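# Cap the pump bottle with a two-armed robot

## Task

Place the cap over the pump bottle's pump so it is pressed fully down, leave the bottle upright, and finish with neither hand touching the cap or the bottle.

## Robot and tools

Robot: two arms side by side at a table. left_arm carries a left hand, right_arm a right hand. Each hand has index, middle and ring fingers plus a thumb, sixteen motors per hand. The left hand mirrors the right one.

Scene frame: origin at table height, halfway between the arms' nominal bases; +x points out over the table, +z up, and left_arm sits on the +y side. Arm names do not match image sides. Calibrated bases: left_arm (+0.036, +0.372, +0.009) m, quat_wxyz (+1.000, 0, 0, -0.025); right_arm (+0.022, -0.373, +0.013) m, quat_wxyz (+1.000, 0, 0, +0.016). Reported hand positions (end_effector_position, metres) and end_effector_quat_wxyz are in the scene frame and may be off by a few cm, more at long reach.

Hand point axes (right hand): +z runs along straight fingers toward the tips; +y leaves the palm face (palm at y = -0.062); +x crosses the palm away from the thumb. On the left hand +x points toward the thumb. Straight fingertips end about 0.12 m out in +z (knuckles at z = -0.017, tips 0.139 beyond). Bending fingers sweeps the tips toward +y. A rigid mast behind the wrist on the palm side (x +0.05 to +0.10, z -0.16 to -0.11, up to y = +0.06; x sign flips on the left hand) can strike objects. Fingertips have rubber caps.

Tool execute_actions. Argument actions: a list of actions; each action is a table of 1 to 15 rows, one row per 1/30 s step; if short, the last row is held until 15 steps. Each action lasts 0.5 s. Every row has 48 numbers, all in [-1, 1], covering both arms even when one is idle:
1-6 left_arm dx, dy, dz, rx, ry, rz;
7-22 left hand motors;
23 left current_limit, 24 left speed;
25-30 right_arm dx, dy, dz, rx, ry, rz;
31-46 right hand motors;
47 right current_limit, 48 right speed.
The arm numbers are offsets, not poses: measured from that arm's Hand target as it stood when the action began, along that target's own axes. Every row in one action refers to that same start, not to the row before; a new action starts from the updated target, so repeating an offset keeps moving. Scale: 1.0 = 0.6 m for dx, dy, dz and 180 degrees for the rotation vector rx, ry, rz. All zeros re-requests the current target. Orientation is clipped to within 40 degrees of the measured one each step. The hand often stops short of the target (sag, friction, especially under load; the right elbow sags lower); if it rests short, send the missing distance as a further offset, or aim a bit high. To stop pressing on something, command back past the hand's current point. Near the first joint's axis, small wrist moves can swing the whole arm.

Hand motor order (16 numbers, also used in every hand result list): index_mcp, index_abd, index_pip, index_dip, thumb_cmc, thumb_axl, thumb_mcp, thumb_ipl, middle_mcp, middle_abd, middle_pip, middle_dip, ring_mcp, ring_abd, ring_pip, ring_dip. Each is an absolute goal angle scaled linearly between its stops (degrees at +1, at -1; straight value): _mcp (+128, -18; -0.75) bends at the knuckle toward the palm; _abd (+60, -60; 0.00) swings sideways away from the thumb; _pip (+108, -29; -0.58); _dip (+117, -21; -0.70); thumb_cmc (+120, -20; -0.71) brings the thumb in front of the palm; thumb_axl (+140, -27; -0.68) rolls it about its own line; thumb_mcp (+109, -69; -0.23) and thumb_ipl (+108, -77; -0.17) bend it. A zero is a real goal: to hold a hand unchanged, resend its hand_goal, hand_current_limit and hand_speed. current_limit maps -1..+1 to 0..550 mA (minimum 11 mA); speed gives (speed+1)/2 of 8.5 rad/s. Start values: +0.4 and -0.6. Settings persist.

Argument cameras: list of names from cam_head_left, cam_head_right, cam_high, cam_low, cam_left_wrist, cam_right_wrist, or ["all"], or [] for none. Images come only when actions is empty or cameras asks. An empty actions list also shows full results.

Results: Hand target (your last commanded pose after clipping; next offsets count from it), end-effector pose, joint positions, velocities ("within noise" when still), torques (include arm weight; items 3 and 4 wrap at ±28 N m), some mid-motion step positions, motor temperatures. Hand fields per motor: hand_goal, hand_measured, hand_current_ma (positive pushes toward -1), hand_state (moving, goal, blocked, overload), plus hand_current_limit and hand_speed. A finger grips only while its goal lies past the object's surface.

Tool zoom_image: camera (one of the six names, present in the latest images) and region [x0, y0, x1, y1] in pixels of that camera's 672x504 image, top-left origin, at most 504 by 504.

Tool finished_scene: scene (this scene's integer number). Ends the scene permanently; the cap must stay seated with nobody holding it.

Avoid: dropping the cap or releasing it while moving; knocking the bottle over or anything off the table; hard impacts on the table or fixed objects; arms touching or one hand gripping the other. A motor drawing 495 mA or more for 5 s shuts down for 10 s; keep currents moderate. Stretching, holding loads or pushing at unreachable poses heats motors; at 100 °C the arm collapses for 30-60 s (MOTOR HOT warns at 85 °C). During an arm stop, hand commands are discarded. Objects may occasionally get nudged by outside pushes. Thinking time lets the scene run with the last command held.

Each tool is called as name(argument=value, ...) on one line, values as JSON.

## Session

execute_actions(actions=[])

Scene clock: 0.00 s.
left_arm: end_effector_position=(+0.4208, +0.2929, +0.1996) hand_goal=(-0.754, +0.000, -0.576, -0.696, -0.714, -0.678, -0.226, -0.168, -0.754, +0.000, -0.576, -0.696, -0.754, +0.000, -0.576, -0.696) hand_measured=(-0.754, +0.000, -0.576, -0.696, -0.714, -0.678, -0.226, -0.168, -0.754, +0.000, -0.576, -0.696, -0.754, +0.000, -0.576, -0.696) hand_current_ma=(+0, +0, +0, +0, +0, +0, +0, +0, +0, +0, +0, +0, +0, +0, +0, +0) hand_state=(goal, goal, goal, goal, goal, goal, goal, goal, goal, goal, goal, goal, goal, goal, goal, goal) hand_current_limit=0.40 hand_speed=-0.60 end_effector_quat_wxyz=(+0.711, -0.259, +0.654, -0.001) | right_arm: end_effector_position=(+0.5228, +0.0454, +0.3553) hand_goal=(-0.754, +0.000, -0.576, -0.696, -0.714, -0.678, -0.226, -0.168, -0.754, +0.000, -0.576, -0.696, -0.754, +0.000, -0.576, -0.696) hand_measured=(-0.754, +0.000, -0.576, -0.696, -0.714, -0.678, -0.226, -0.168, -0.754, +0.000, -0.576, -0.696, -0.754, +0.000, -0.576, -0.696) hand_current_ma=(+0, +0, +0, +0, +0, +0, +0, +0, +0, +0, +0, +0, +0, +0, +0, +0) hand_state=(goal, goal, goal, goal, goal, goal, goal, goal, goal, goal, goal, goal, goal, goal, goal, goal) hand_current_limit=0.40 hand_speed=-0.60 end_effector_quat_wxyz=(-0.025, +0.246, +0.741, +0.624)
Joint positions: left_arm=[-0.646 1.296 0.496 0.823 -1.072 -1.93] | right_arm=[0.536 1.512 1.02 0.198 -0.702 0.169]
Joint velocities: within noise
Joint torques (N m): no reading
Motor temperatures (°C): left_arm=[29 41 36 30 27 29] | right_arm=[31 37 28 32 28 29]
Heat: left arm: hottest shoulder 41 °C; right arm: hottest shoulder 37 °C.
Hand target: left_arm +0.4257, +0.2888, +0.2066; +0.715, -0.265, +0.648, -0.008 | right_arm +0.5254, +0.0472, +0.3800; -0.014, +0.233, +0.734, +0.637

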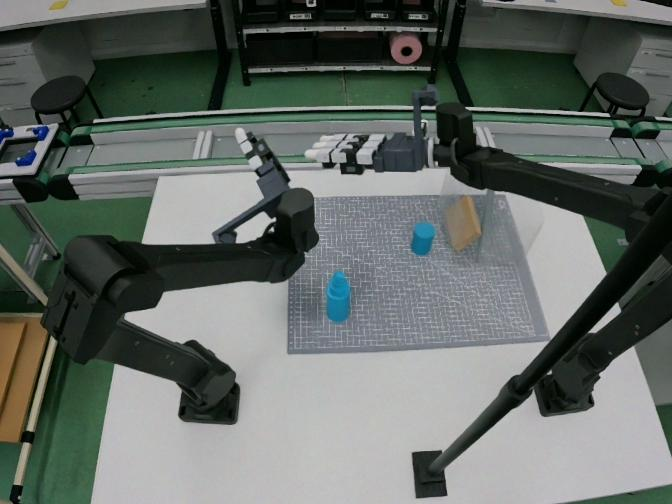

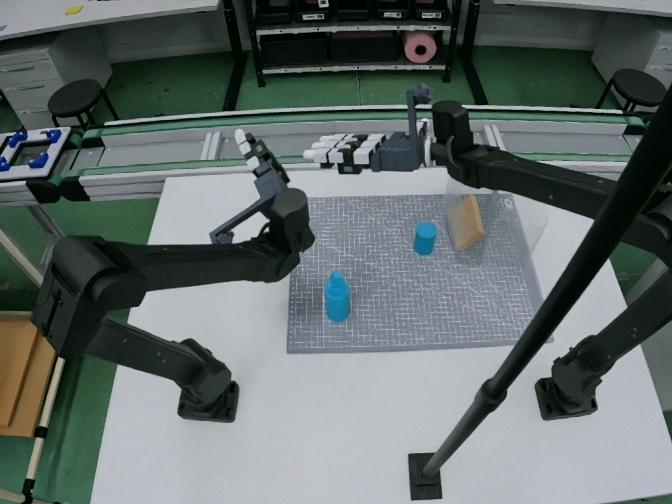

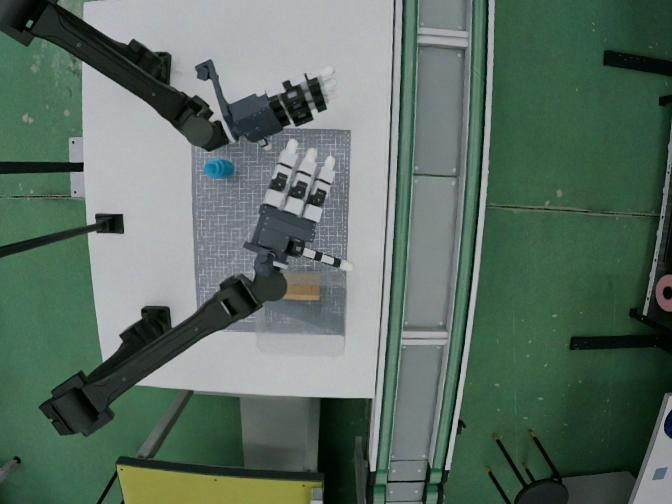

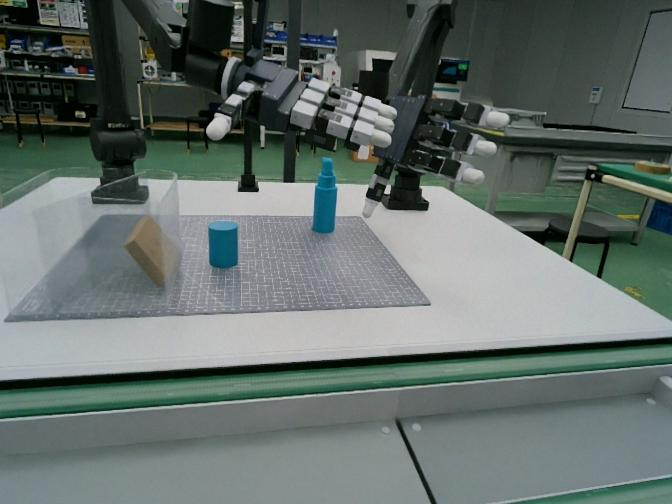

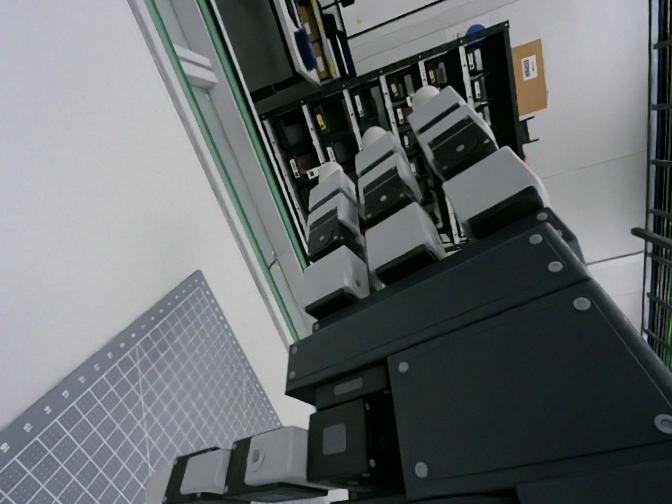

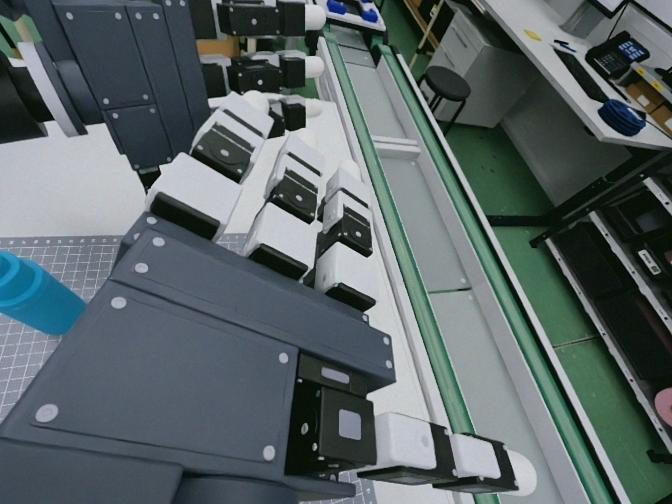

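zoom_image(camera="cam_head_left", region=[270, 160, 560, 370])

zoom_image(camera="cam_low", region=[0, 130, 400, 330])

zoom_image(camera="cam_high", region=[90, 40, 390, 380])

Scaled by 1.738 from the camera's 672x504 image, which has a finer 960x720 frame.

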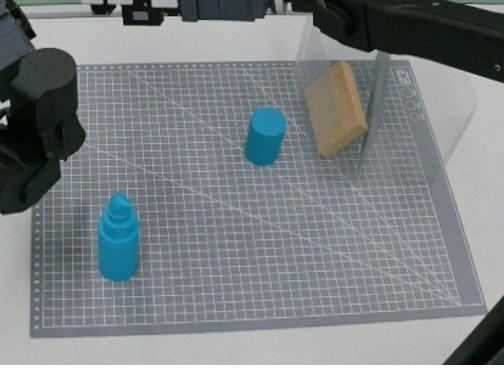

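Scaled by 1.260 from the camera's 672x504 image, which has a finer 960x720 frame.

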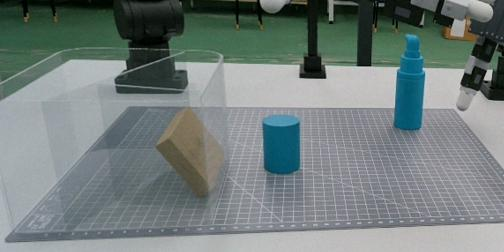

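Scaled by 1.482 from the camera's 672x504 image, which has a finer 960x720 frame.

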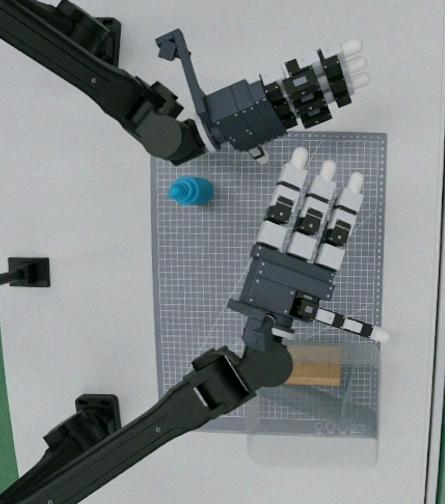

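zoom_image(camera="cam_low", region=[280, 140, 380, 250])

zoom_image(camera="cam_low", region=[110, 160, 290, 300])

zoom_image(camera="cam_head_left", region=[300, 190, 460, 340])

zoom_image(camera="cam_high", region=[190, 140, 260, 200])

Scaled by 4.582 from the camera's 672x504 image, which has a finer 960x720 frame.

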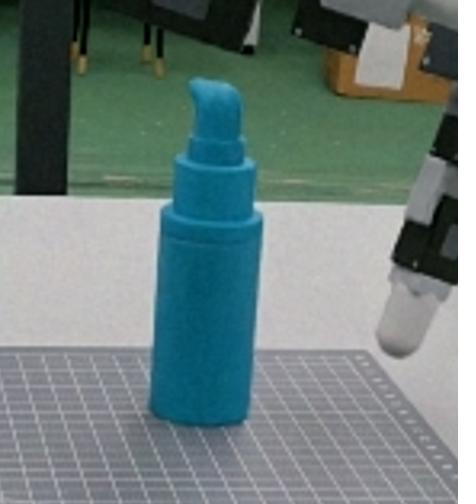

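Scaled by 2.800 from the camera's 672x504 image, which has a finer 960x720 frame.

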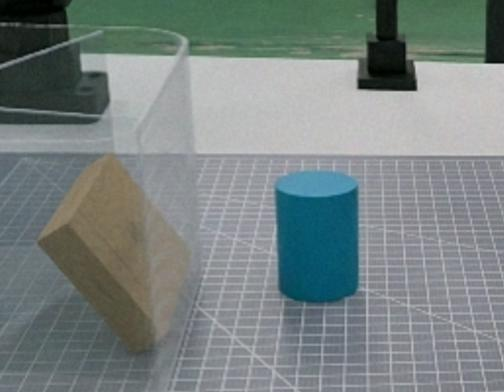

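Scaled by 3.150 from the camera's 672x504 image, which has a finer 960x720 frame.

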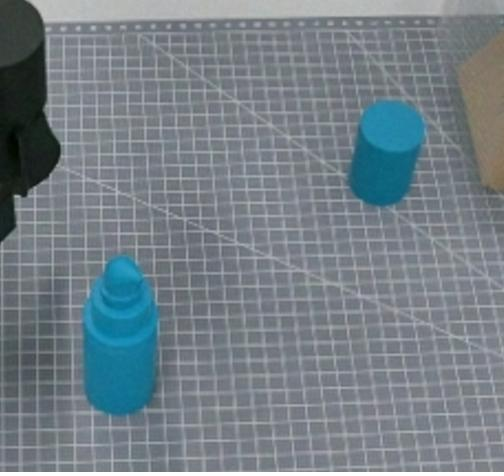

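Scaled by 7.200 from the camera's 672x504 image, which has a finer 960x720 frame.

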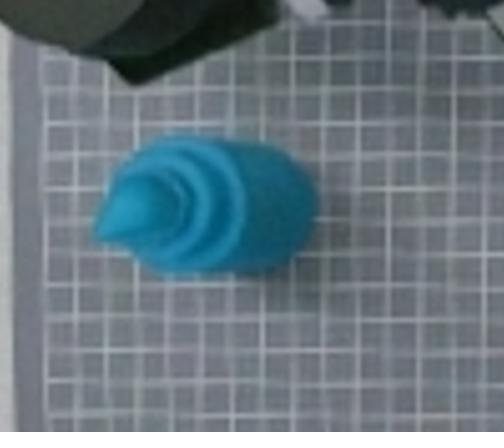

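execute_actions(actions=[[[-0.068,0.055,0.031,0,0,0,-0.754,0,-0.576,-0.696,-0.714,-0.678,-0.226,-0.168,-0.754,0,-0.576,-0.696,-0.754,0,-0.576,-0.696,0.4,-0.6, 0.055,-0.035,-0.078,0,0,-0.1,-0.754,0,-0.576,-0.696,-0.714,-0.678,-0.226,-0.168,-0.754,0,-0.576,-0.696,-0.754,0,-0.576,-0.696,0.4,-0.6]],[[-0.068,0.055,0.031,0,0,0,-0.754,0,-0.576,-0.696,-0.714,-0.678,-0.226,-0.168,-0.754,0,-0.576,-0.696,-0.754,0,-0.576,-0.696,0.4,-0.6, 0.03,-0.05,-0.078,0,0,-0.1,-0.754,0,-0.576,-0.696,-0.714,-0.678,-0.226,-0.168,-0.754,0,-0.576,-0.696,-0.754,0,-0.576,-0.696,0.4,-0.6]]], cameras=["cam_head_left","cam_high"])

Scene clock: 51.53 s.
left_arm: end_effector_position=(+0.4231, +0.3857, +0.2557) hand_goal=(-0.754, +0.000, -0.576, -0.696, -0.714, -0.678, -0.226, -0.168, -0.754, +0.000, -0.576, -0.696, -0.754, +0.000, -0.576, -0.696) hand_measured=(-0.750, -0.002, -0.576, -0.696, -0.712, -0.678, -0.226, -0.168, -0.750, -0.002, -0.576, -0.696, -0.752, -0.002, -0.576, -0.696) hand_current_ma=(+6, -3, -1, +0, +3, +1, +0, +0, +6, -4, -1, +0, +5, -3, -1, +0) hand_state=(goal, goal, goal, goal, goal, goal, goal, goal, goal, goal, goal, goal, goal, goal, goal, goal) hand_current_limit=0.40 hand_speed=-0.60 end_effector_quat_wxyz=(+0.716, -0.260, +0.648, -0.008) | right_arm: end_effector_position=(+0.4446, -0.0254, +0.3442) hand_goal=(-0.754, +0.000, -0.576, -0.696, -0.714, -0.678, -0.226, -0.168, -0.754, +0.000, -0.576, -0.696, -0.754, +0.000, -0.576, -0.696) hand_measured=(-0.762, +0.000, -0.576, -0.696, -0.722, -0.678, -0.226, -0.168, -0.762, +0.000, -0.576, -0.696, -0.762, +0.000, -0.576, -0.696) hand_current_ma=(-1, +0, +0, +0, -1, +0, +0, +0, -1, +0, +0, +0, -1, +0, +0, +0) hand_state=(goal, goal, goal, goal, goal, goal, goal, goal, goal, goal, goal, goal, goal, goal, goal, goal) hand_current_limit=0.40 hand_speed=-0.60 end_effector_quat_wxyz=(+0.168, +0.003, +0.776, +0.608)
Joint positions: left_arm=[-0.378 0.986 0.464 0.557 -0.798 -1.937] | right_arm=[0.39 1.388 0.8 0.273 -0.85 -0.505]
Joint torques (N m): left_arm=[-0.79 -3.72 10.62 1.76 0.1 0.04] | right_arm=[-2.73 -14.27 7.82 1.61 -0.37 -0.17]
Motor temperatures (°C): left_arm=[29 40 39 30 27 28] | right_arm=[31 39 33 32 28 29]
Heat: left arm: hottest shoulder 40 °C; right arm: hottest shoulder 39 °C.
Hand target: left_arm +0.4252, +0.3881, +0.2570; +0.715, -0.265, +0.647, -0.008 | right_arm +0.4433, -0.0321, +0.3593; +0.183, -0.005, +0.770, +0.611
Off the commanded pose: left_arm 0.004 m, 1 deg | right_arm 0.016 m, 2 deg.
Step readings (end_effector_position of left_arm | right_arm):
0: (+0.4208, +0.2929, +0.1996) | (+0.5228, +0.0454, +0.3553)
1: (+0.4210, +0.2929, +0.1997) | (+0.5226, +0.0454, +0.3554)
2: (+0.4232, +0.2930, +0.2010) | (+0.5207, +0.0459, +0.3558)
4: (+0.4270, +0.2972, +0.2061) | (+0.5120, +0.0433, +0.3565)
8: (+0.4258, +0.3235, +0.2270) | (+0.4886, +0.0316, +0.3524)
15: (+0.4251, +0.3356, +0.2357) | (+0.4794, +0.0228, +0.3622)
16: (+0.4253, +0.3355, +0.2351) | (+0.4786, +0.0222, +0.3630)
17: (+0.4272, +0.3368, +0.2350) | (+0.4767, +0.0191, +0.3637)
19: (+0.4298, +0.3432, +0.2371) | (+0.4668, +0.0104, +0.3607)
23: (+0.4247, +0.3746, +0.2519) | (+0.4543, -0.0131, +0.3439)
30: (+0.4230, +0.3861, +0.2576) | (+0.4510, -0.0264, +0.3408)
Images, in order (width x height): cam_head_left 672x504, cam_high 672x504.

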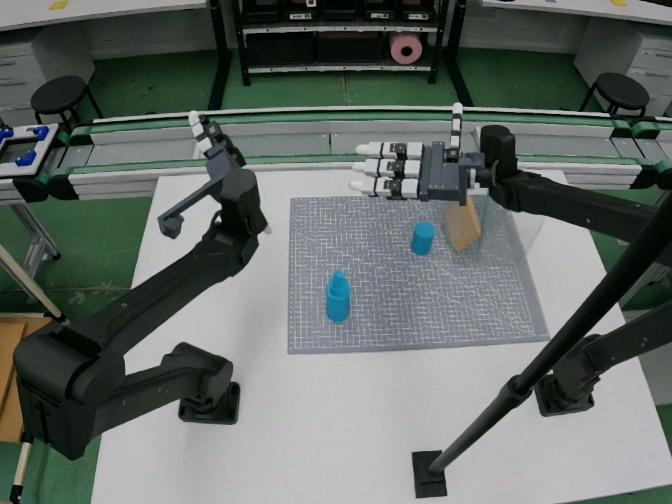

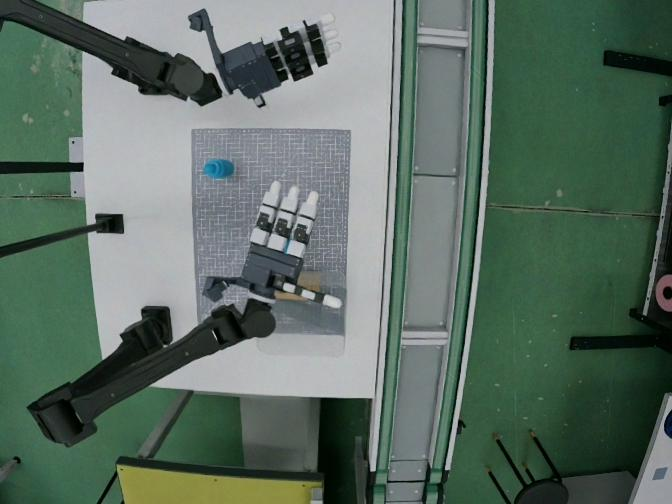

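execute_actions(actions=[[[0,0,0,0,0,0,-0.754,0,-0.576,-0.696,-0.714,-0.678,-0.226,-0.168,-0.754,0,-0.576,-0.696,-0.754,0,-0.576,-0.696,0.4,-0.6, 0.0625,-0.03,0.1015,0.1293,-0.0601,-0.2067,-0.137,0,-0.65,-0.696,-0.3,-0.6,-0.226,-0.168,-0.137,0,-0.65,-0.696,0.342,0,0.81,-0.26,0.4,-0.6]],[[0,0,0,0,0,0,-0.754,0,-0.576,-0.696,-0.714,-0.678,-0.226,-0.168,-0.754,0,-0.576,-0.696,-0.754,0,-0.576,-0.696,0.4,-0.6, 0,0,0,0,0,0,-0.137,0,-0.65,-0.696,0,-0.6,-0.226,-0.168,-0.137,0,-0.65,-0.696,0.342,0,0.81,-0.26,0.4,-0.6]]], cameras=["cam_head_left","cam_high"])

Scene clock: 67.13 s.
left_arm: end_effector_position=(+0.4231, +0.3858, +0.2557) hand_goal=(-0.754, +0.000, -0.576, -0.696, -0.714, -0.678, -0.226, -0.168, -0.754, +0.000, -0.576, -0.696, -0.754, +0.000, -0.576, -0.696) hand_measured=(-0.750, -0.002, -0.576, -0.696, -0.712, -0.678, -0.226, -0.168, -0.750, -0.002, -0.576, -0.696, -0.752, -0.002, -0.576, -0.696) hand_current_ma=(+6, -3, -1, +0, +3, +1, +0, +0, +6, -4, -1, +0, +5, -3, -1, +0) hand_state=(goal, goal, goal, goal, goal, goal, goal, goal, goal, goal, goal, goal, goal, goal, goal, goal) hand_current_limit=0.40 hand_speed=-0.60 end_effector_quat_wxyz=(+0.716, -0.260, +0.648, -0.008) | right_arm: end_effector_position=(+0.4257, +0.0180, +0.2810) hand_goal=(-0.138, +0.000, -0.650, -0.696, +0.000, -0.600, -0.226, -0.168, -0.138, +0.000, -0.650, -0.696, +0.342, +0.000, +0.810, -0.260) hand_measured=(-0.152, +0.002, -0.650, -0.696, +0.000, -0.602, -0.226, -0.168, -0.152, +0.002, -0.650, -0.696, +0.334, +0.002, +0.808, -0.262) hand_current_ma=(-3, +0, +0, +0, +0, +0, +0, +0, -3, +0, +0, +0, -1, +0, +0, +0) hand_state=(goal, goal, goal, goal, goal, goal, goal, goal, goal, goal, goal, goal, goal, goal, goal, goal) hand_current_limit=0.40 hand_speed=-0.60 end_effector_quat_wxyz=(+0.409, -0.145, +0.833, +0.343)
Joint positions: left_arm=[-0.378 0.986 0.464 0.557 -0.798 -1.937] | right_arm=[0.533 1.336 0.8 0.072 -0.275 -1.18]
Joint torques (N m): left_arm=[-0.5 -3.49 10.69 1.76 0.09 0.05] | right_arm=[-0.09 -13.74 11.66 1.37 -0.16 0.14]
Heat: left arm: hottest shoulder 40 °C; right arm: hottest shoulder 38 °C.
Hand target: left_arm +0.4252, +0.3882, +0.2570; +0.715, -0.265, +0.647, -0.008 | right_arm +0.4292, +0.0290, +0.3201; +0.434, -0.156, +0.814, +0.354
Off the commanded pose: left_arm 0.003 m, 1 deg | right_arm 0.041 m, 4 deg.
Step readings (end_effector_position of left_arm | right_arm):
0: (+0.4231, +0.3857, +0.2557) | (+0.4446, -0.0254, +0.3442)
1: (+0.4231, +0.3857, +0.2557) | (+0.4455, -0.0256, +0.3438)
2: (+0.4231, +0.3857, +0.2557) | (+0.4504, -0.0255, +0.3413)
4: (+0.4231, +0.3857, +0.2557) | (+0.4593, -0.0194, +0.3325)
8: (+0.4231, +0.3858, +0.2557) | (+0.4560, -0.0006, +0.3111)
15: (+0.4231, +0.3858, +0.2557) | (+0.4347, +0.0202, +0.2854)
16: (+0.4231, +0.3858, +0.2557) | (+0.4329, +0.0202, +0.2853)
17: (+0.4231, +0.3858, +0.2557) | (+0.4317, +0.0198, +0.2856)
19: (+0.4231, +0.3858, +0.2557) | (+0.4299, +0.0187, +0.2863)
23: (+0.4231, +0.3858, +0.2557) | (+0.4275, +0.0179, +0.2849)
30: (+0.4231, +0.3858, +0.2557) | (+0.4260, +0.0180, +0.2815)
Images, in order (width x height): cam_head_left 672x504, cam_high 672x504.

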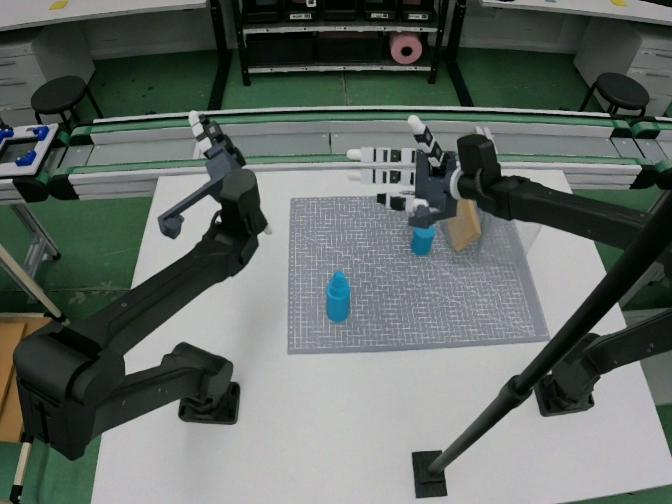

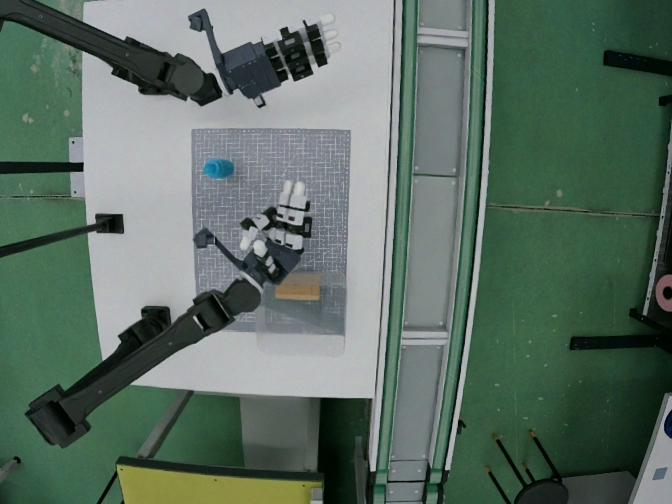

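execute_actions(actions=[[[0,0,0,0,0,0,-0.754,0,-0.576,-0.696,-0.714,-0.678,-0.226,-0.168,-0.754,0,-0.576,-0.696,-0.754,0,-0.576,-0.696,0.4,-0.6, -0.077,-0.0265,-0.0875,0.1798,0.1155,-0.2358,-0.137,0,-0.65,-0.696,0.571,-0.557,0,-0.276,-0.137,0,-0.65,-0.696,0.342,0,0.81,-0.26,0.4,-0.6]],[[0,0,0,0,0,0,-0.754,0,-0.576,-0.696,-0.714,-0.678,-0.226,-0.168,-0.754,0,-0.576,-0.696,-0.754,0,-0.576,-0.696,0.4,-0.6, 0,0,0,0,0,0,-0.137,0,-0.65,-0.696,0.571,-0.557,0,-0.276,-0.137,0,-0.65,-0.696,0.342,0,0.81,-0.26,0.4,-0.6]]], cameras=["cam_head_left","cam_high","cam_low"])

Scene clock: 69.97 s.
left_arm: end_effector_position=(+0.4231, +0.3858, +0.2557) hand_goal=(-0.754, +0.000, -0.576, -0.696, -0.714, -0.678, -0.226, -0.168, -0.754, +0.000, -0.576, -0.696, -0.754, +0.000, -0.576, -0.696) hand_measured=(-0.750, -0.002, -0.576, -0.696, -0.712, -0.678, -0.226, -0.168, -0.750, -0.002, -0.576, -0.696, -0.752, -0.002, -0.576, -0.696) hand_current_ma=(+6, -3, -1, +0, +3, +1, +0, +0, +6, -4, -1, +0, +5, -3, -1, +0) hand_state=(goal, goal, goal, goal, goal, goal, goal, goal, goal, goal, goal, goal, goal, goal, goal, goal) hand_current_limit=0.40 hand_speed=-0.60 end_effector_quat_wxyz=(+0.716, -0.260, +0.648, -0.008) | right_arm: end_effector_position=(+0.4273, -0.0342, +0.3302) hand_goal=(-0.138, +0.000, -0.650, -0.696, +0.570, -0.558, +0.000, -0.276, -0.138, +0.000, -0.650, -0.696, +0.342, +0.000, +0.810, -0.260) hand_measured=(-0.140, +0.002, -0.650, -0.696, +0.574, -0.560, +0.002, -0.272, -0.140, +0.002, -0.650, -0.696, +0.334, +0.002, +0.808, -0.262) hand_current_ma=(+0, +0, +0, +0, +0, +0, +0, +0, +0, +0, +0, +0, -1, +0, +0, +0) hand_state=(goal, goal, goal, goal, goal, goal, goal, goal, goal, goal, goal, goal, goal, goal, goal, goal) hand_current_limit=0.40 hand_speed=-0.60 end_effector_quat_wxyz=(+0.378, -0.372, +0.842, -0.098)
Joint positions: left_arm=[-0.378 0.986 0.464 0.557 -0.798 -1.937] | right_arm=[0.62 1.257 1.271 -0.844 0.345 -1.886]
Joint torques (N m): left_arm=[-0.03 -3.37 10.55 1.76 0.13 0.04] | right_arm=[-0.85 -12.04 13.7 0.91 0.14 0.07]
Heat: left arm: hottest shoulder 40 °C; right arm: hottest shoulder 38 °C.
Hand target: left_arm +0.4252, +0.3882, +0.2570; +0.715, -0.265, +0.647, -0.008 | right_arm +0.4334, -0.0220, +0.3704; +0.407, -0.370, +0.830, -0.091
Off the commanded pose: left_arm 0.003 m, 1 deg | right_arm 0.042 m, 4 deg.
Step readings (end_effector_position of left_arm | right_arm):
0: (+0.4231, +0.3858, +0.2557) | (+0.4256, +0.0181, +0.2810)
1: (+0.4231, +0.3858, +0.2557) | (+0.4261, +0.0175, +0.2799)
2: (+0.4231, +0.3858, +0.2557) | (+0.4278, +0.0148, +0.2761)
4: (+0.4231, +0.3858, +0.2557) | (+0.4264, +0.0035, +0.2683)
8: (+0.4231, +0.3858, +0.2557) | (+0.4242, -0.0297, +0.2909)
15: (+0.4231, +0.3858, +0.2557) | (+0.4342, -0.0470, +0.3711)
16: (+0.4231, +0.3858, +0.2557) | (+0.4324, -0.0439, +0.3754)
17: (+0.4231, +0.3858, +0.2557) | (+0.4308, -0.0412, +0.3767)
19: (+0.4231, +0.3858, +0.2557) | (+0.4291, -0.0370, +0.3718)
23: (+0.4231, +0.3858, +0.2557) | (+0.4264, -0.0321, +0.3463)
30: (+0.4231, +0.3858, +0.2557) | (+0.4259, -0.0349, +0.3244)
Images, in order (width x height): cam_head_left 672x504, cam_high 672x504, cam_low 672x504.

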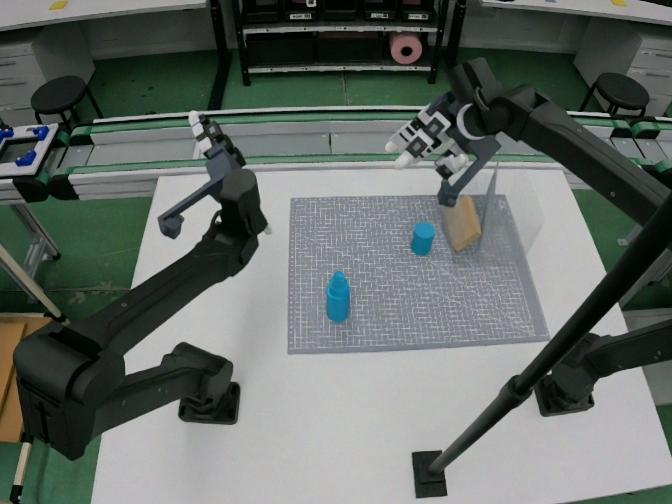

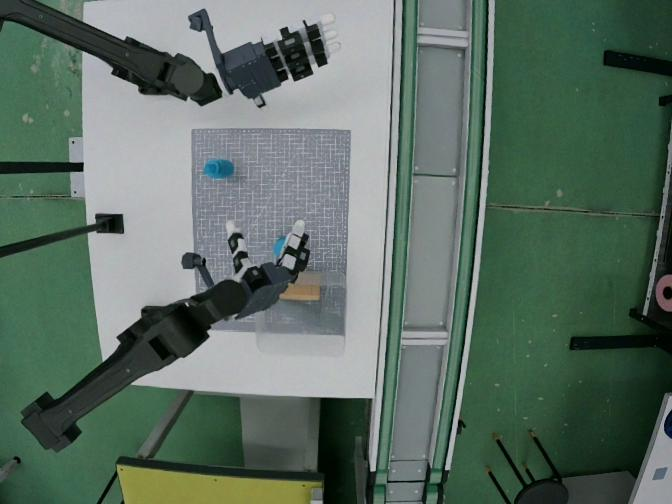

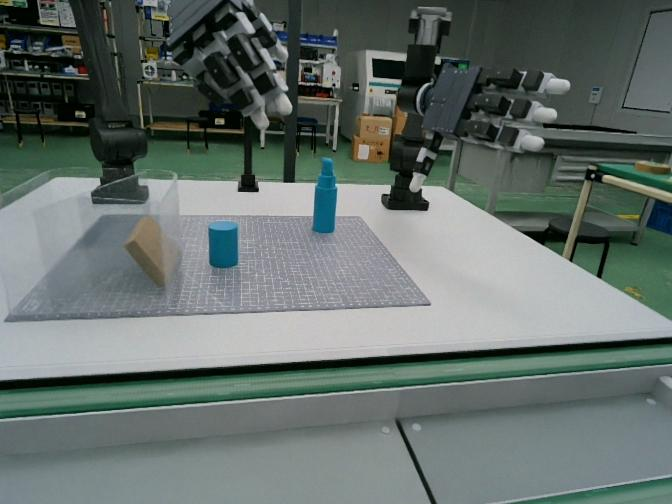

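execute_actions(actions=[[[0,0,0,0,0,0,-0.754,0,-0.576,-0.696,-0.714,-0.678,-0.226,-0.168,-0.754,0,-0.576,-0.696,-0.754,0,-0.576,-0.696,0.4,-0.6, 0.194,-0.1157,0.027,0.1978,0.1484,-0.151,0.137,0,-0.65,-0.696,0.571,-0.557,0,-0.276,0.137,0,-0.65,-0.696,0.342,0,0.81,-0.26,0.4,-0.6]],[[0,0,0,0,0,0,-0.754,0,-0.576,-0.696,-0.714,-0.678,-0.226,-0.168,-0.754,0,-0.576,-0.696,-0.754,0,-0.576,-0.696,0.4,-0.6, 0,0,0,0,0,0,0.137,0,-0.65,-0.696,0.571,-0.557,0,-0.276,0.137,0,-0.65,-0.696,0.342,0,0.81,-0.26,0.4,-0.6]]], cameras=["cam_head_left","cam_high","cam_low","cam_right_wrist"])

zoom_image(camera="cam_high", region=[180, 120, 360, 360])

Scene clock: 76.57 s.
left_arm: end_effector_position=(+0.4231, +0.3858, +0.2557) hand_goal=(-0.754, +0.000, -0.576, -0.696, -0.714, -0.678, -0.226, -0.168, -0.754, +0.000, -0.576, -0.696, -0.754, +0.000, -0.576, -0.696) hand_measured=(-0.750, -0.002, -0.576, -0.696, -0.712, -0.678, -0.226, -0.168, -0.750, -0.002, -0.576, -0.696, -0.752, -0.002, -0.576, -0.696) hand_current_ma=(+6, -3, -1, +0, +3, +1, +0, +0, +6, -4, -1, +0, +5, -3, -1, +0) hand_state=(goal, goal, goal, goal, goal, goal, goal, goal, goal, goal, goal, goal, goal, goal, goal, goal) hand_current_limit=0.40 hand_speed=-0.60 end_effector_quat_wxyz=(+0.716, -0.260, +0.648, -0.008) | right_arm: end_effector_position=(+0.4340, -0.1546, +0.3087) hand_goal=(+0.136, +0.000, -0.650, -0.696, +0.570, -0.558, +0.000, -0.276, +0.136, +0.000, -0.650, -0.696, +0.342, +0.000, +0.810, -0.260) hand_measured=(+0.136, +0.002, -0.650, -0.696, +0.572, -0.560, +0.002, -0.274, +0.136, +0.002, -0.650, -0.696, +0.336, +0.002, +0.808, -0.262) hand_current_ma=(+0, +0, +0, +0, +0, +0, +0, +0, +0, +0, +0, +0, -1, +0, +0, +0) hand_state=(goal, goal, goal, goal, goal, goal, goal, goal, goal, goal, goal, goal, goal, goal, goal, goal) hand_current_limit=0.40 hand_speed=-0.60 end_effector_quat_wxyz=(+0.261, -0.376, +0.729, -0.509)
Joint positions: left_arm=[-0.378 0.986 0.464 0.557 -0.798 -1.937] | right_arm=[0.732 1.304 1.272 -1.074 1.173 -2.071]
Joint torques (N m): left_arm=[-0.38 -3.55 10.66 1.74 0.11 0.02] | right_arm=[-1.32 -11.16 10.32 0.27 0.86 -0.08]
Heat: left arm: hottest shoulder 40 °C; right arm: hottest shoulder 38 °C.
Hand target: left_arm +0.4252, +0.3882, +0.2570; +0.715, -0.265, +0.647, -0.008 | right_arm +0.4370, -0.1490, +0.3204; +0.269, -0.379, +0.725, -0.508
Off the commanded pose: left_arm 0.003 m, 1 deg | right_arm 0.013 m, 1 deg.
joint sent to its limit (right arm) — joint 6 (wrist roll), lower limit. The joint targets still meet the commanded pose.
Step readings (end_effector_position of left_arm | right_arm):
0: (+0.4231, +0.3858, +0.2557) | (+0.4273, -0.0342, +0.3301)
1: (+0.4231, +0.3858, +0.2557) | (+0.4286, -0.0365, +0.3294)
2: (+0.4231, +0.3858, +0.2557) | (+0.4348, -0.0494, +0.3257)
4: (+0.4231, +0.3858, +0.2557) | (+0.4433, -0.0890, +0.3165)
8: (+0.4231, +0.3858, +0.2557) | (+0.4459, -0.1559, +0.3177)
15: (+0.4231, +0.3858, +0.2557) | (+0.4335, -0.1561, +0.3174)
16: (+0.4231, +0.3858, +0.2557) | (+0.4331, -0.1543, +0.3149)
17: (+0.4231, +0.3858, +0.2557) | (+0.4332, -0.1535, +0.3129)
19: (+0.4231, +0.3858, +0.2557) | (+0.4339, -0.1535, +0.3098)
23: (+0.4231, +0.3858, +0.2557) | (+0.4341, -0.1543, +0.3085)
30: (+0.4231, +0.3858, +0.2557) | (+0.4340, -0.1546, +0.3087)
Images, in order (width x height): cam_head_left 672x504, cam_high 672x504, cam_low 672x504, cam_right_wrist 672x504.

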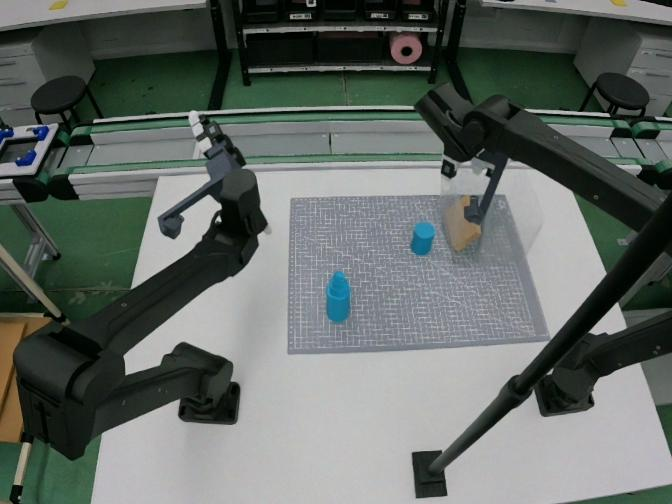

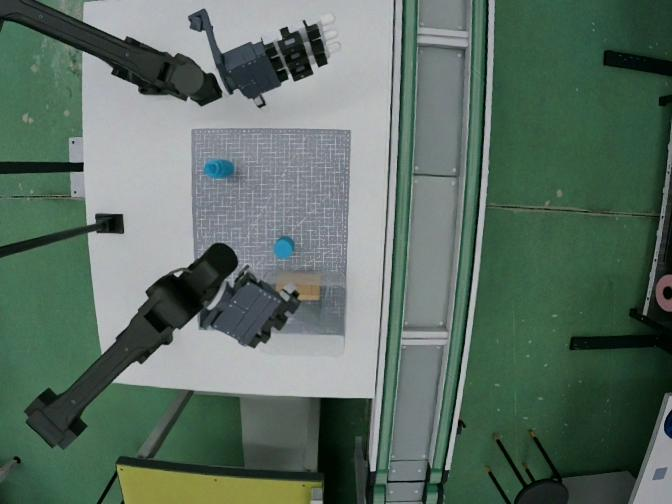

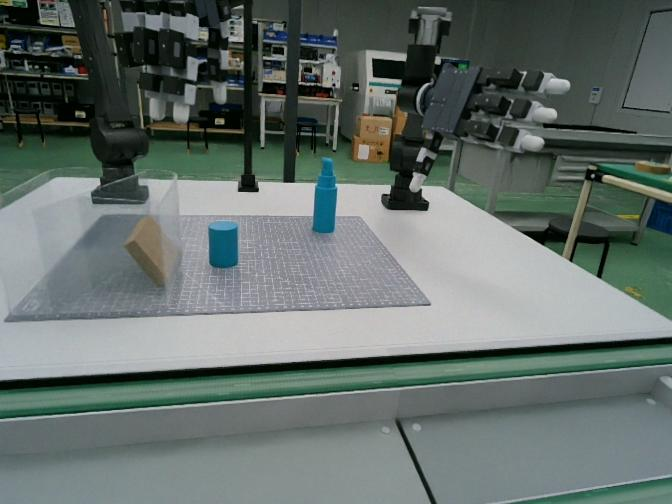

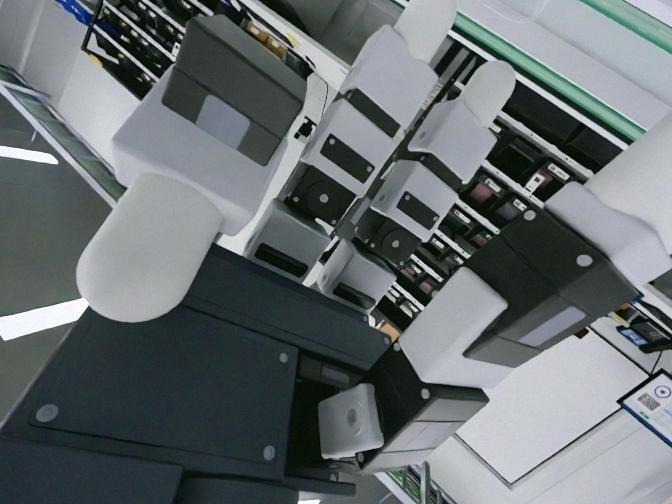

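Scaled by 2.100 from the camera's 672x504 image, which has a finer 960x720 frame.

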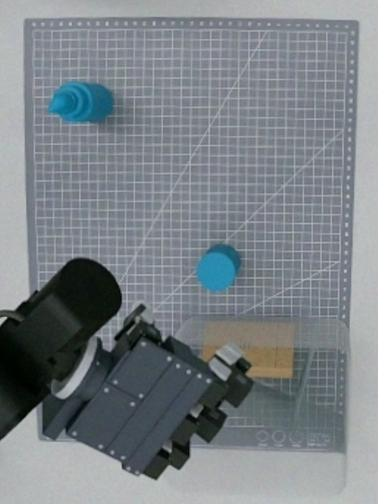

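execute_actions(actions=[[[0,0,0,0,0,0,-0.754,0,-0.576,-0.696,-0.714,-0.678,-0.226,-0.168,-0.754,0,-0.576,-0.696,-0.754,0,-0.576,-0.696,0.4,-0.6, 0,0.172,0.0624,0,0,0,0.137,0,-0.65,-0.696,0.571,-0.557,0,-0.276,0.137,0,-0.65,-0.696,0.342,0,0.81,-0.26,0.4,-0.6]],[[0,0,0,0,0,0,-0.754,0,-0.576,-0.696,-0.714,-0.678,-0.226,-0.168,-0.754,0,-0.576,-0.696,-0.754,0,-0.576,-0.696,0.4,-0.6, 0,0,0,0,0,0,0.137,0,-0.65,-0.696,0.571,-0.557,0,-0.276,0.137,0,-0.65,-0.696,0.342,0,0.81,-0.26,0.4,-0.6]]], cameras=["all"])

zoom_image(camera="cam_low", region=[110, 100, 290, 300])

zoom_image(camera="cam_head_left", region=[370, 140, 530, 290])

Scene clock: 83.10 s.
left_arm: end_effector_position=(+0.4231, +0.3858, +0.2557) hand_goal=(-0.754, +0.000, -0.576, -0.696, -0.714, -0.678, -0.226, -0.168, -0.754, +0.000, -0.576, -0.696, -0.754, +0.000, -0.576, -0.696) hand_measured=(-0.750, -0.002, -0.576, -0.696, -0.712, -0.678, -0.226, -0.168, -0.750, -0.002, -0.576, -0.696, -0.752, -0.002, -0.576, -0.696) hand_current_ma=(+6, -3, -1, +0, +3, +1, +0, +0, +6, -4, -1, +0, +5, -3, -1, +0) hand_state=(goal, goal, goal, goal, goal, goal, goal, goal, goal, goal, goal, goal, goal, goal, goal, goal) hand_current_limit=0.40 hand_speed=-0.60 end_effector_quat_wxyz=(+0.716, -0.260, +0.648, -0.008) | right_arm: end_effector_position=(+0.4366, -0.1523, +0.2063) hand_goal=(+0.136, +0.000, -0.650, -0.696, +0.570, -0.558, +0.000, -0.276, +0.136, +0.000, -0.650, -0.696, +0.342, +0.000, +0.810, -0.260) hand_measured=(+0.136, +0.002, -0.650, -0.696, +0.572, -0.560, +0.002, -0.274, +0.136, +0.002, -0.650, -0.696, +0.336, +0.002, +0.808, -0.262) hand_current_ma=(+0, +0, +0, +0, +0, +0, +0, +0, +0, +0, +0, +0, -1, +0, +0, +0) hand_state=(goal, goal, goal, goal, goal, goal, goal, goal, goal, goal, goal, goal, goal, goal, goal, goal) hand_current_limit=0.40 hand_speed=-0.60 end_effector_quat_wxyz=(+0.259, -0.377, +0.729, -0.510)
Joint positions: left_arm=[-0.378 0.986 0.464 0.557 -0.798 -1.937] | right_arm=[0.732 1.362 1.054 -0.804 1.174 -2.071]
Joint torques (N m): left_arm=[-0.38 -3.25 10.66 1.77 0.07 0.02] | right_arm=[-1.08 -12.34 7.71 1.16 0.83 -0.11]
Heat: left arm: hottest shoulder 40 °C; right arm: hottest shoulder 38 °C.
Hand target: left_arm +0.4252, +0.3882, +0.2570; +0.715, -0.265, +0.647, -0.008 | right_arm +0.4373, -0.1486, +0.2105; +0.269, -0.379, +0.725, -0.508
Off the commanded pose: left_arm 0.003 m, 1 deg | right_arm 0.006 m, 1 deg.
joint sent to its limit (right arm) — joint 6 (wrist roll), lower limit. The joint targets still meet the commanded pose.
Step readings (end_effector_position of left_arm | right_arm):
0: (+0.4231, +0.3858, +0.2557) | (+0.4340, -0.1546, +0.3087)
1: (+0.4231, +0.3858, +0.2557) | (+0.4340, -0.1547, +0.3085)
2: (+0.4231, +0.3858, +0.2557) | (+0.4346, -0.1544, +0.3064)
4: (+0.4231, +0.3858, +0.2557) | (+0.4362, -0.1537, +0.2922)
8: (+0.4231, +0.3858, +0.2557) | (+0.4286, -0.1601, +0.2368)
15: (+0.4231, +0.3858, +0.2557) | (+0.4339, -0.1546, +0.2048)
16: (+0.4231, +0.3858, +0.2557) | (+0.4350, -0.1537, +0.2054)
17: (+0.4231, +0.3858, +0.2557) | (+0.4357, -0.1531, +0.2058)
19: (+0.4231, +0.3858, +0.2557) | (+0.4362, -0.1527, +0.2061)
23: (+0.4231, +0.3858, +0.2557) | (+0.4366, -0.1523, +0.2063)
30: (+0.4231, +0.3858, +0.2557) | (+0.4366, -0.1523, +0.2063)

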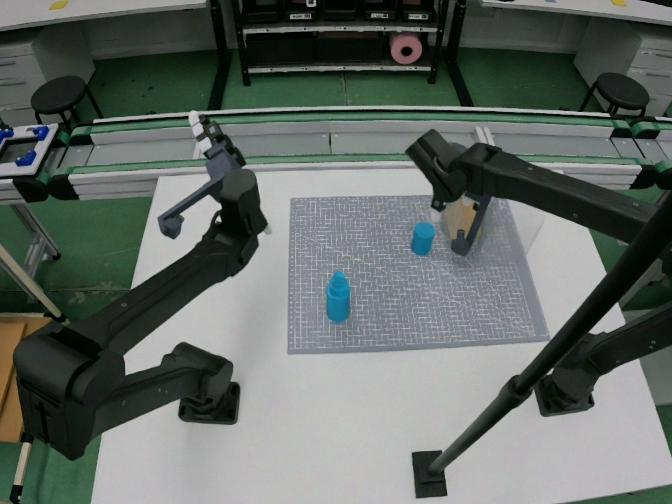

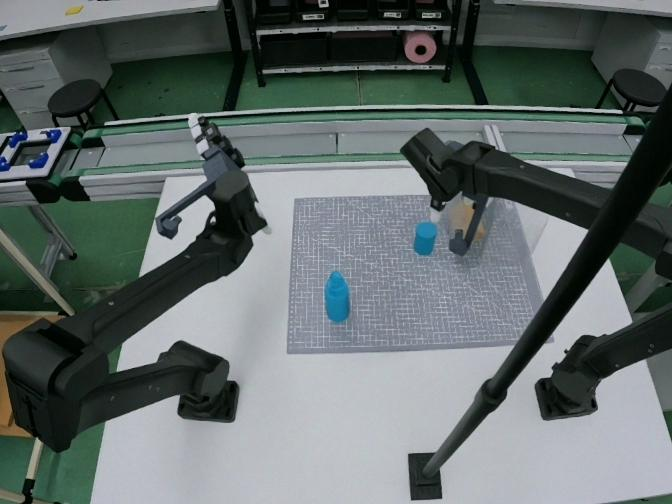

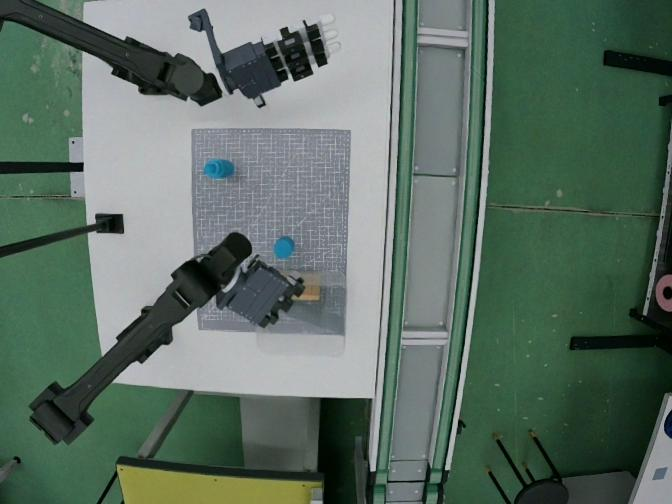

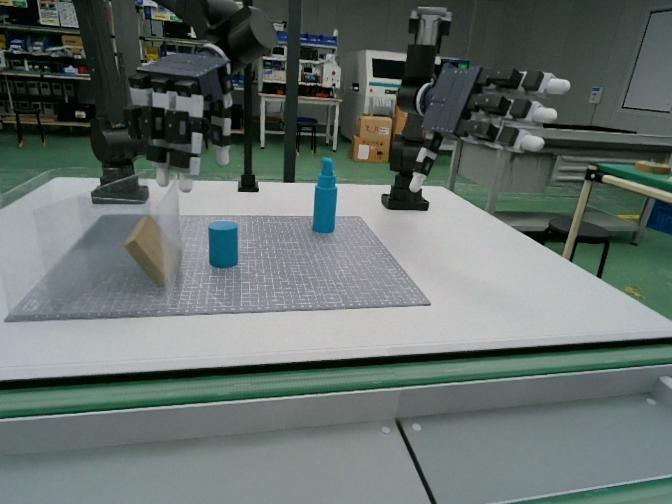

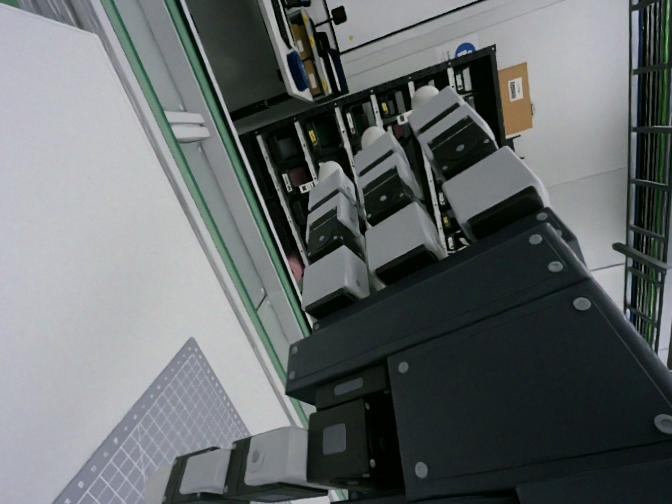

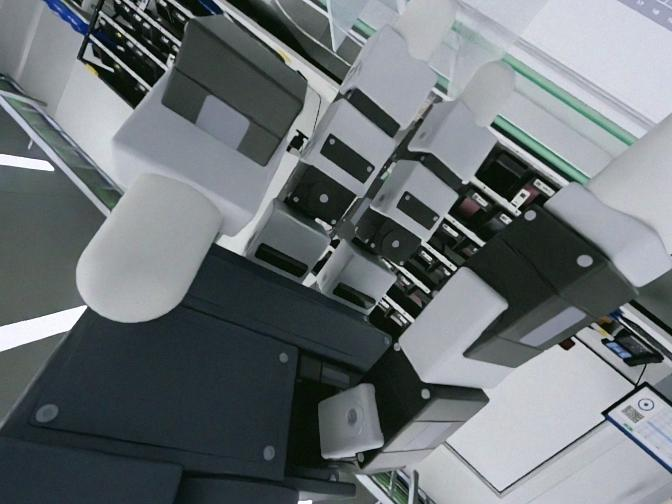

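Scaled by 2.520 from the camera's 672x504 image, which has a finer 960x720 frame.

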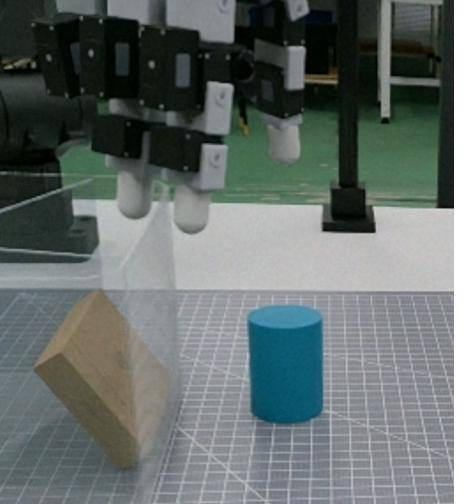

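Scaled by 3.150 from the camera's 672x504 image, which has a finer 960x720 frame.

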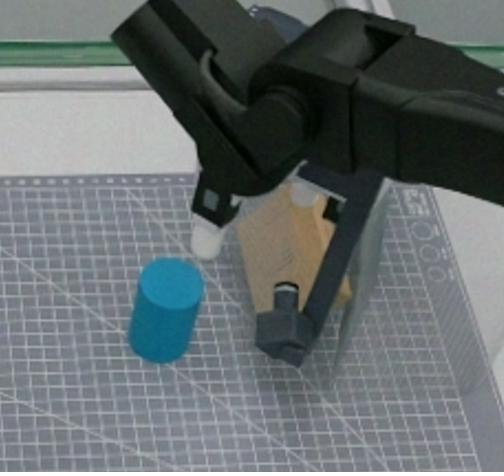

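zoom_image(camera="cam_low", region=[0, 200, 120, 330])

zoom_image(camera="cam_low", region=[330, 200, 450, 330])

zoom_image(camera="cam_head_left", region=[270, 180, 390, 370])

zoom_image(camera="cam_head_left", region=[440, 180, 560, 370])

zoom_image(camera="cam_high", region=[180, 115, 370, 345])

Scaled by 3.877 from the camera's 672x504 image, which has a finer 960x720 frame.

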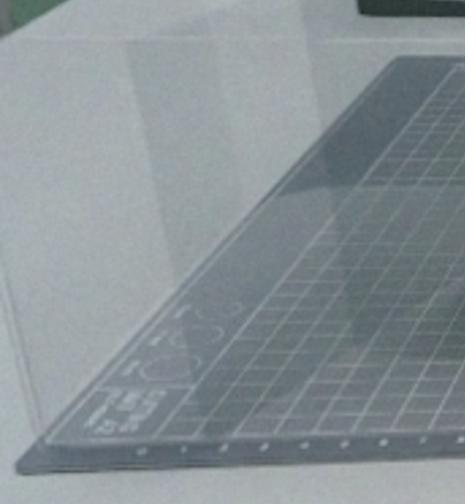

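Scaled by 3.877 from the camera's 672x504 image, which has a finer 960x720 frame.

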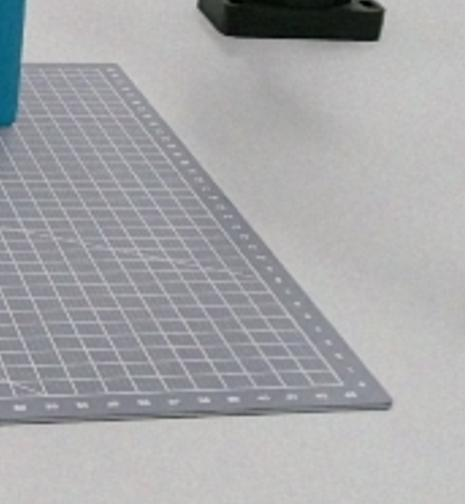

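Scaled by 2.653 from the camera's 672x504 image, which has a finer 960x720 frame.

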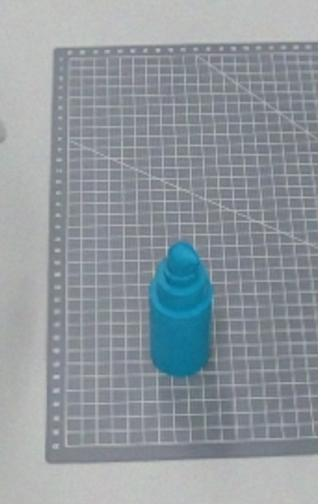

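Scaled by 2.653 from the camera's 672x504 image, which has a finer 960x720 frame.

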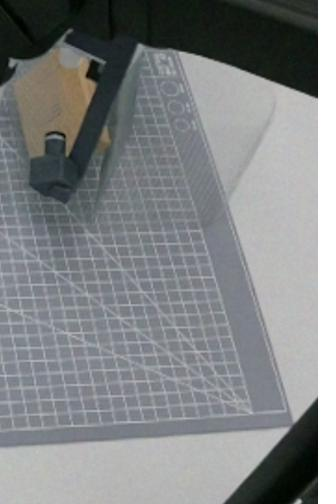

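Scaled by 2.191 from the camera's 672x504 image, which has a finer 960x720 frame.

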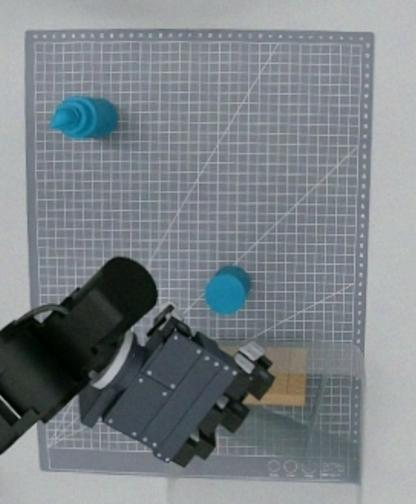

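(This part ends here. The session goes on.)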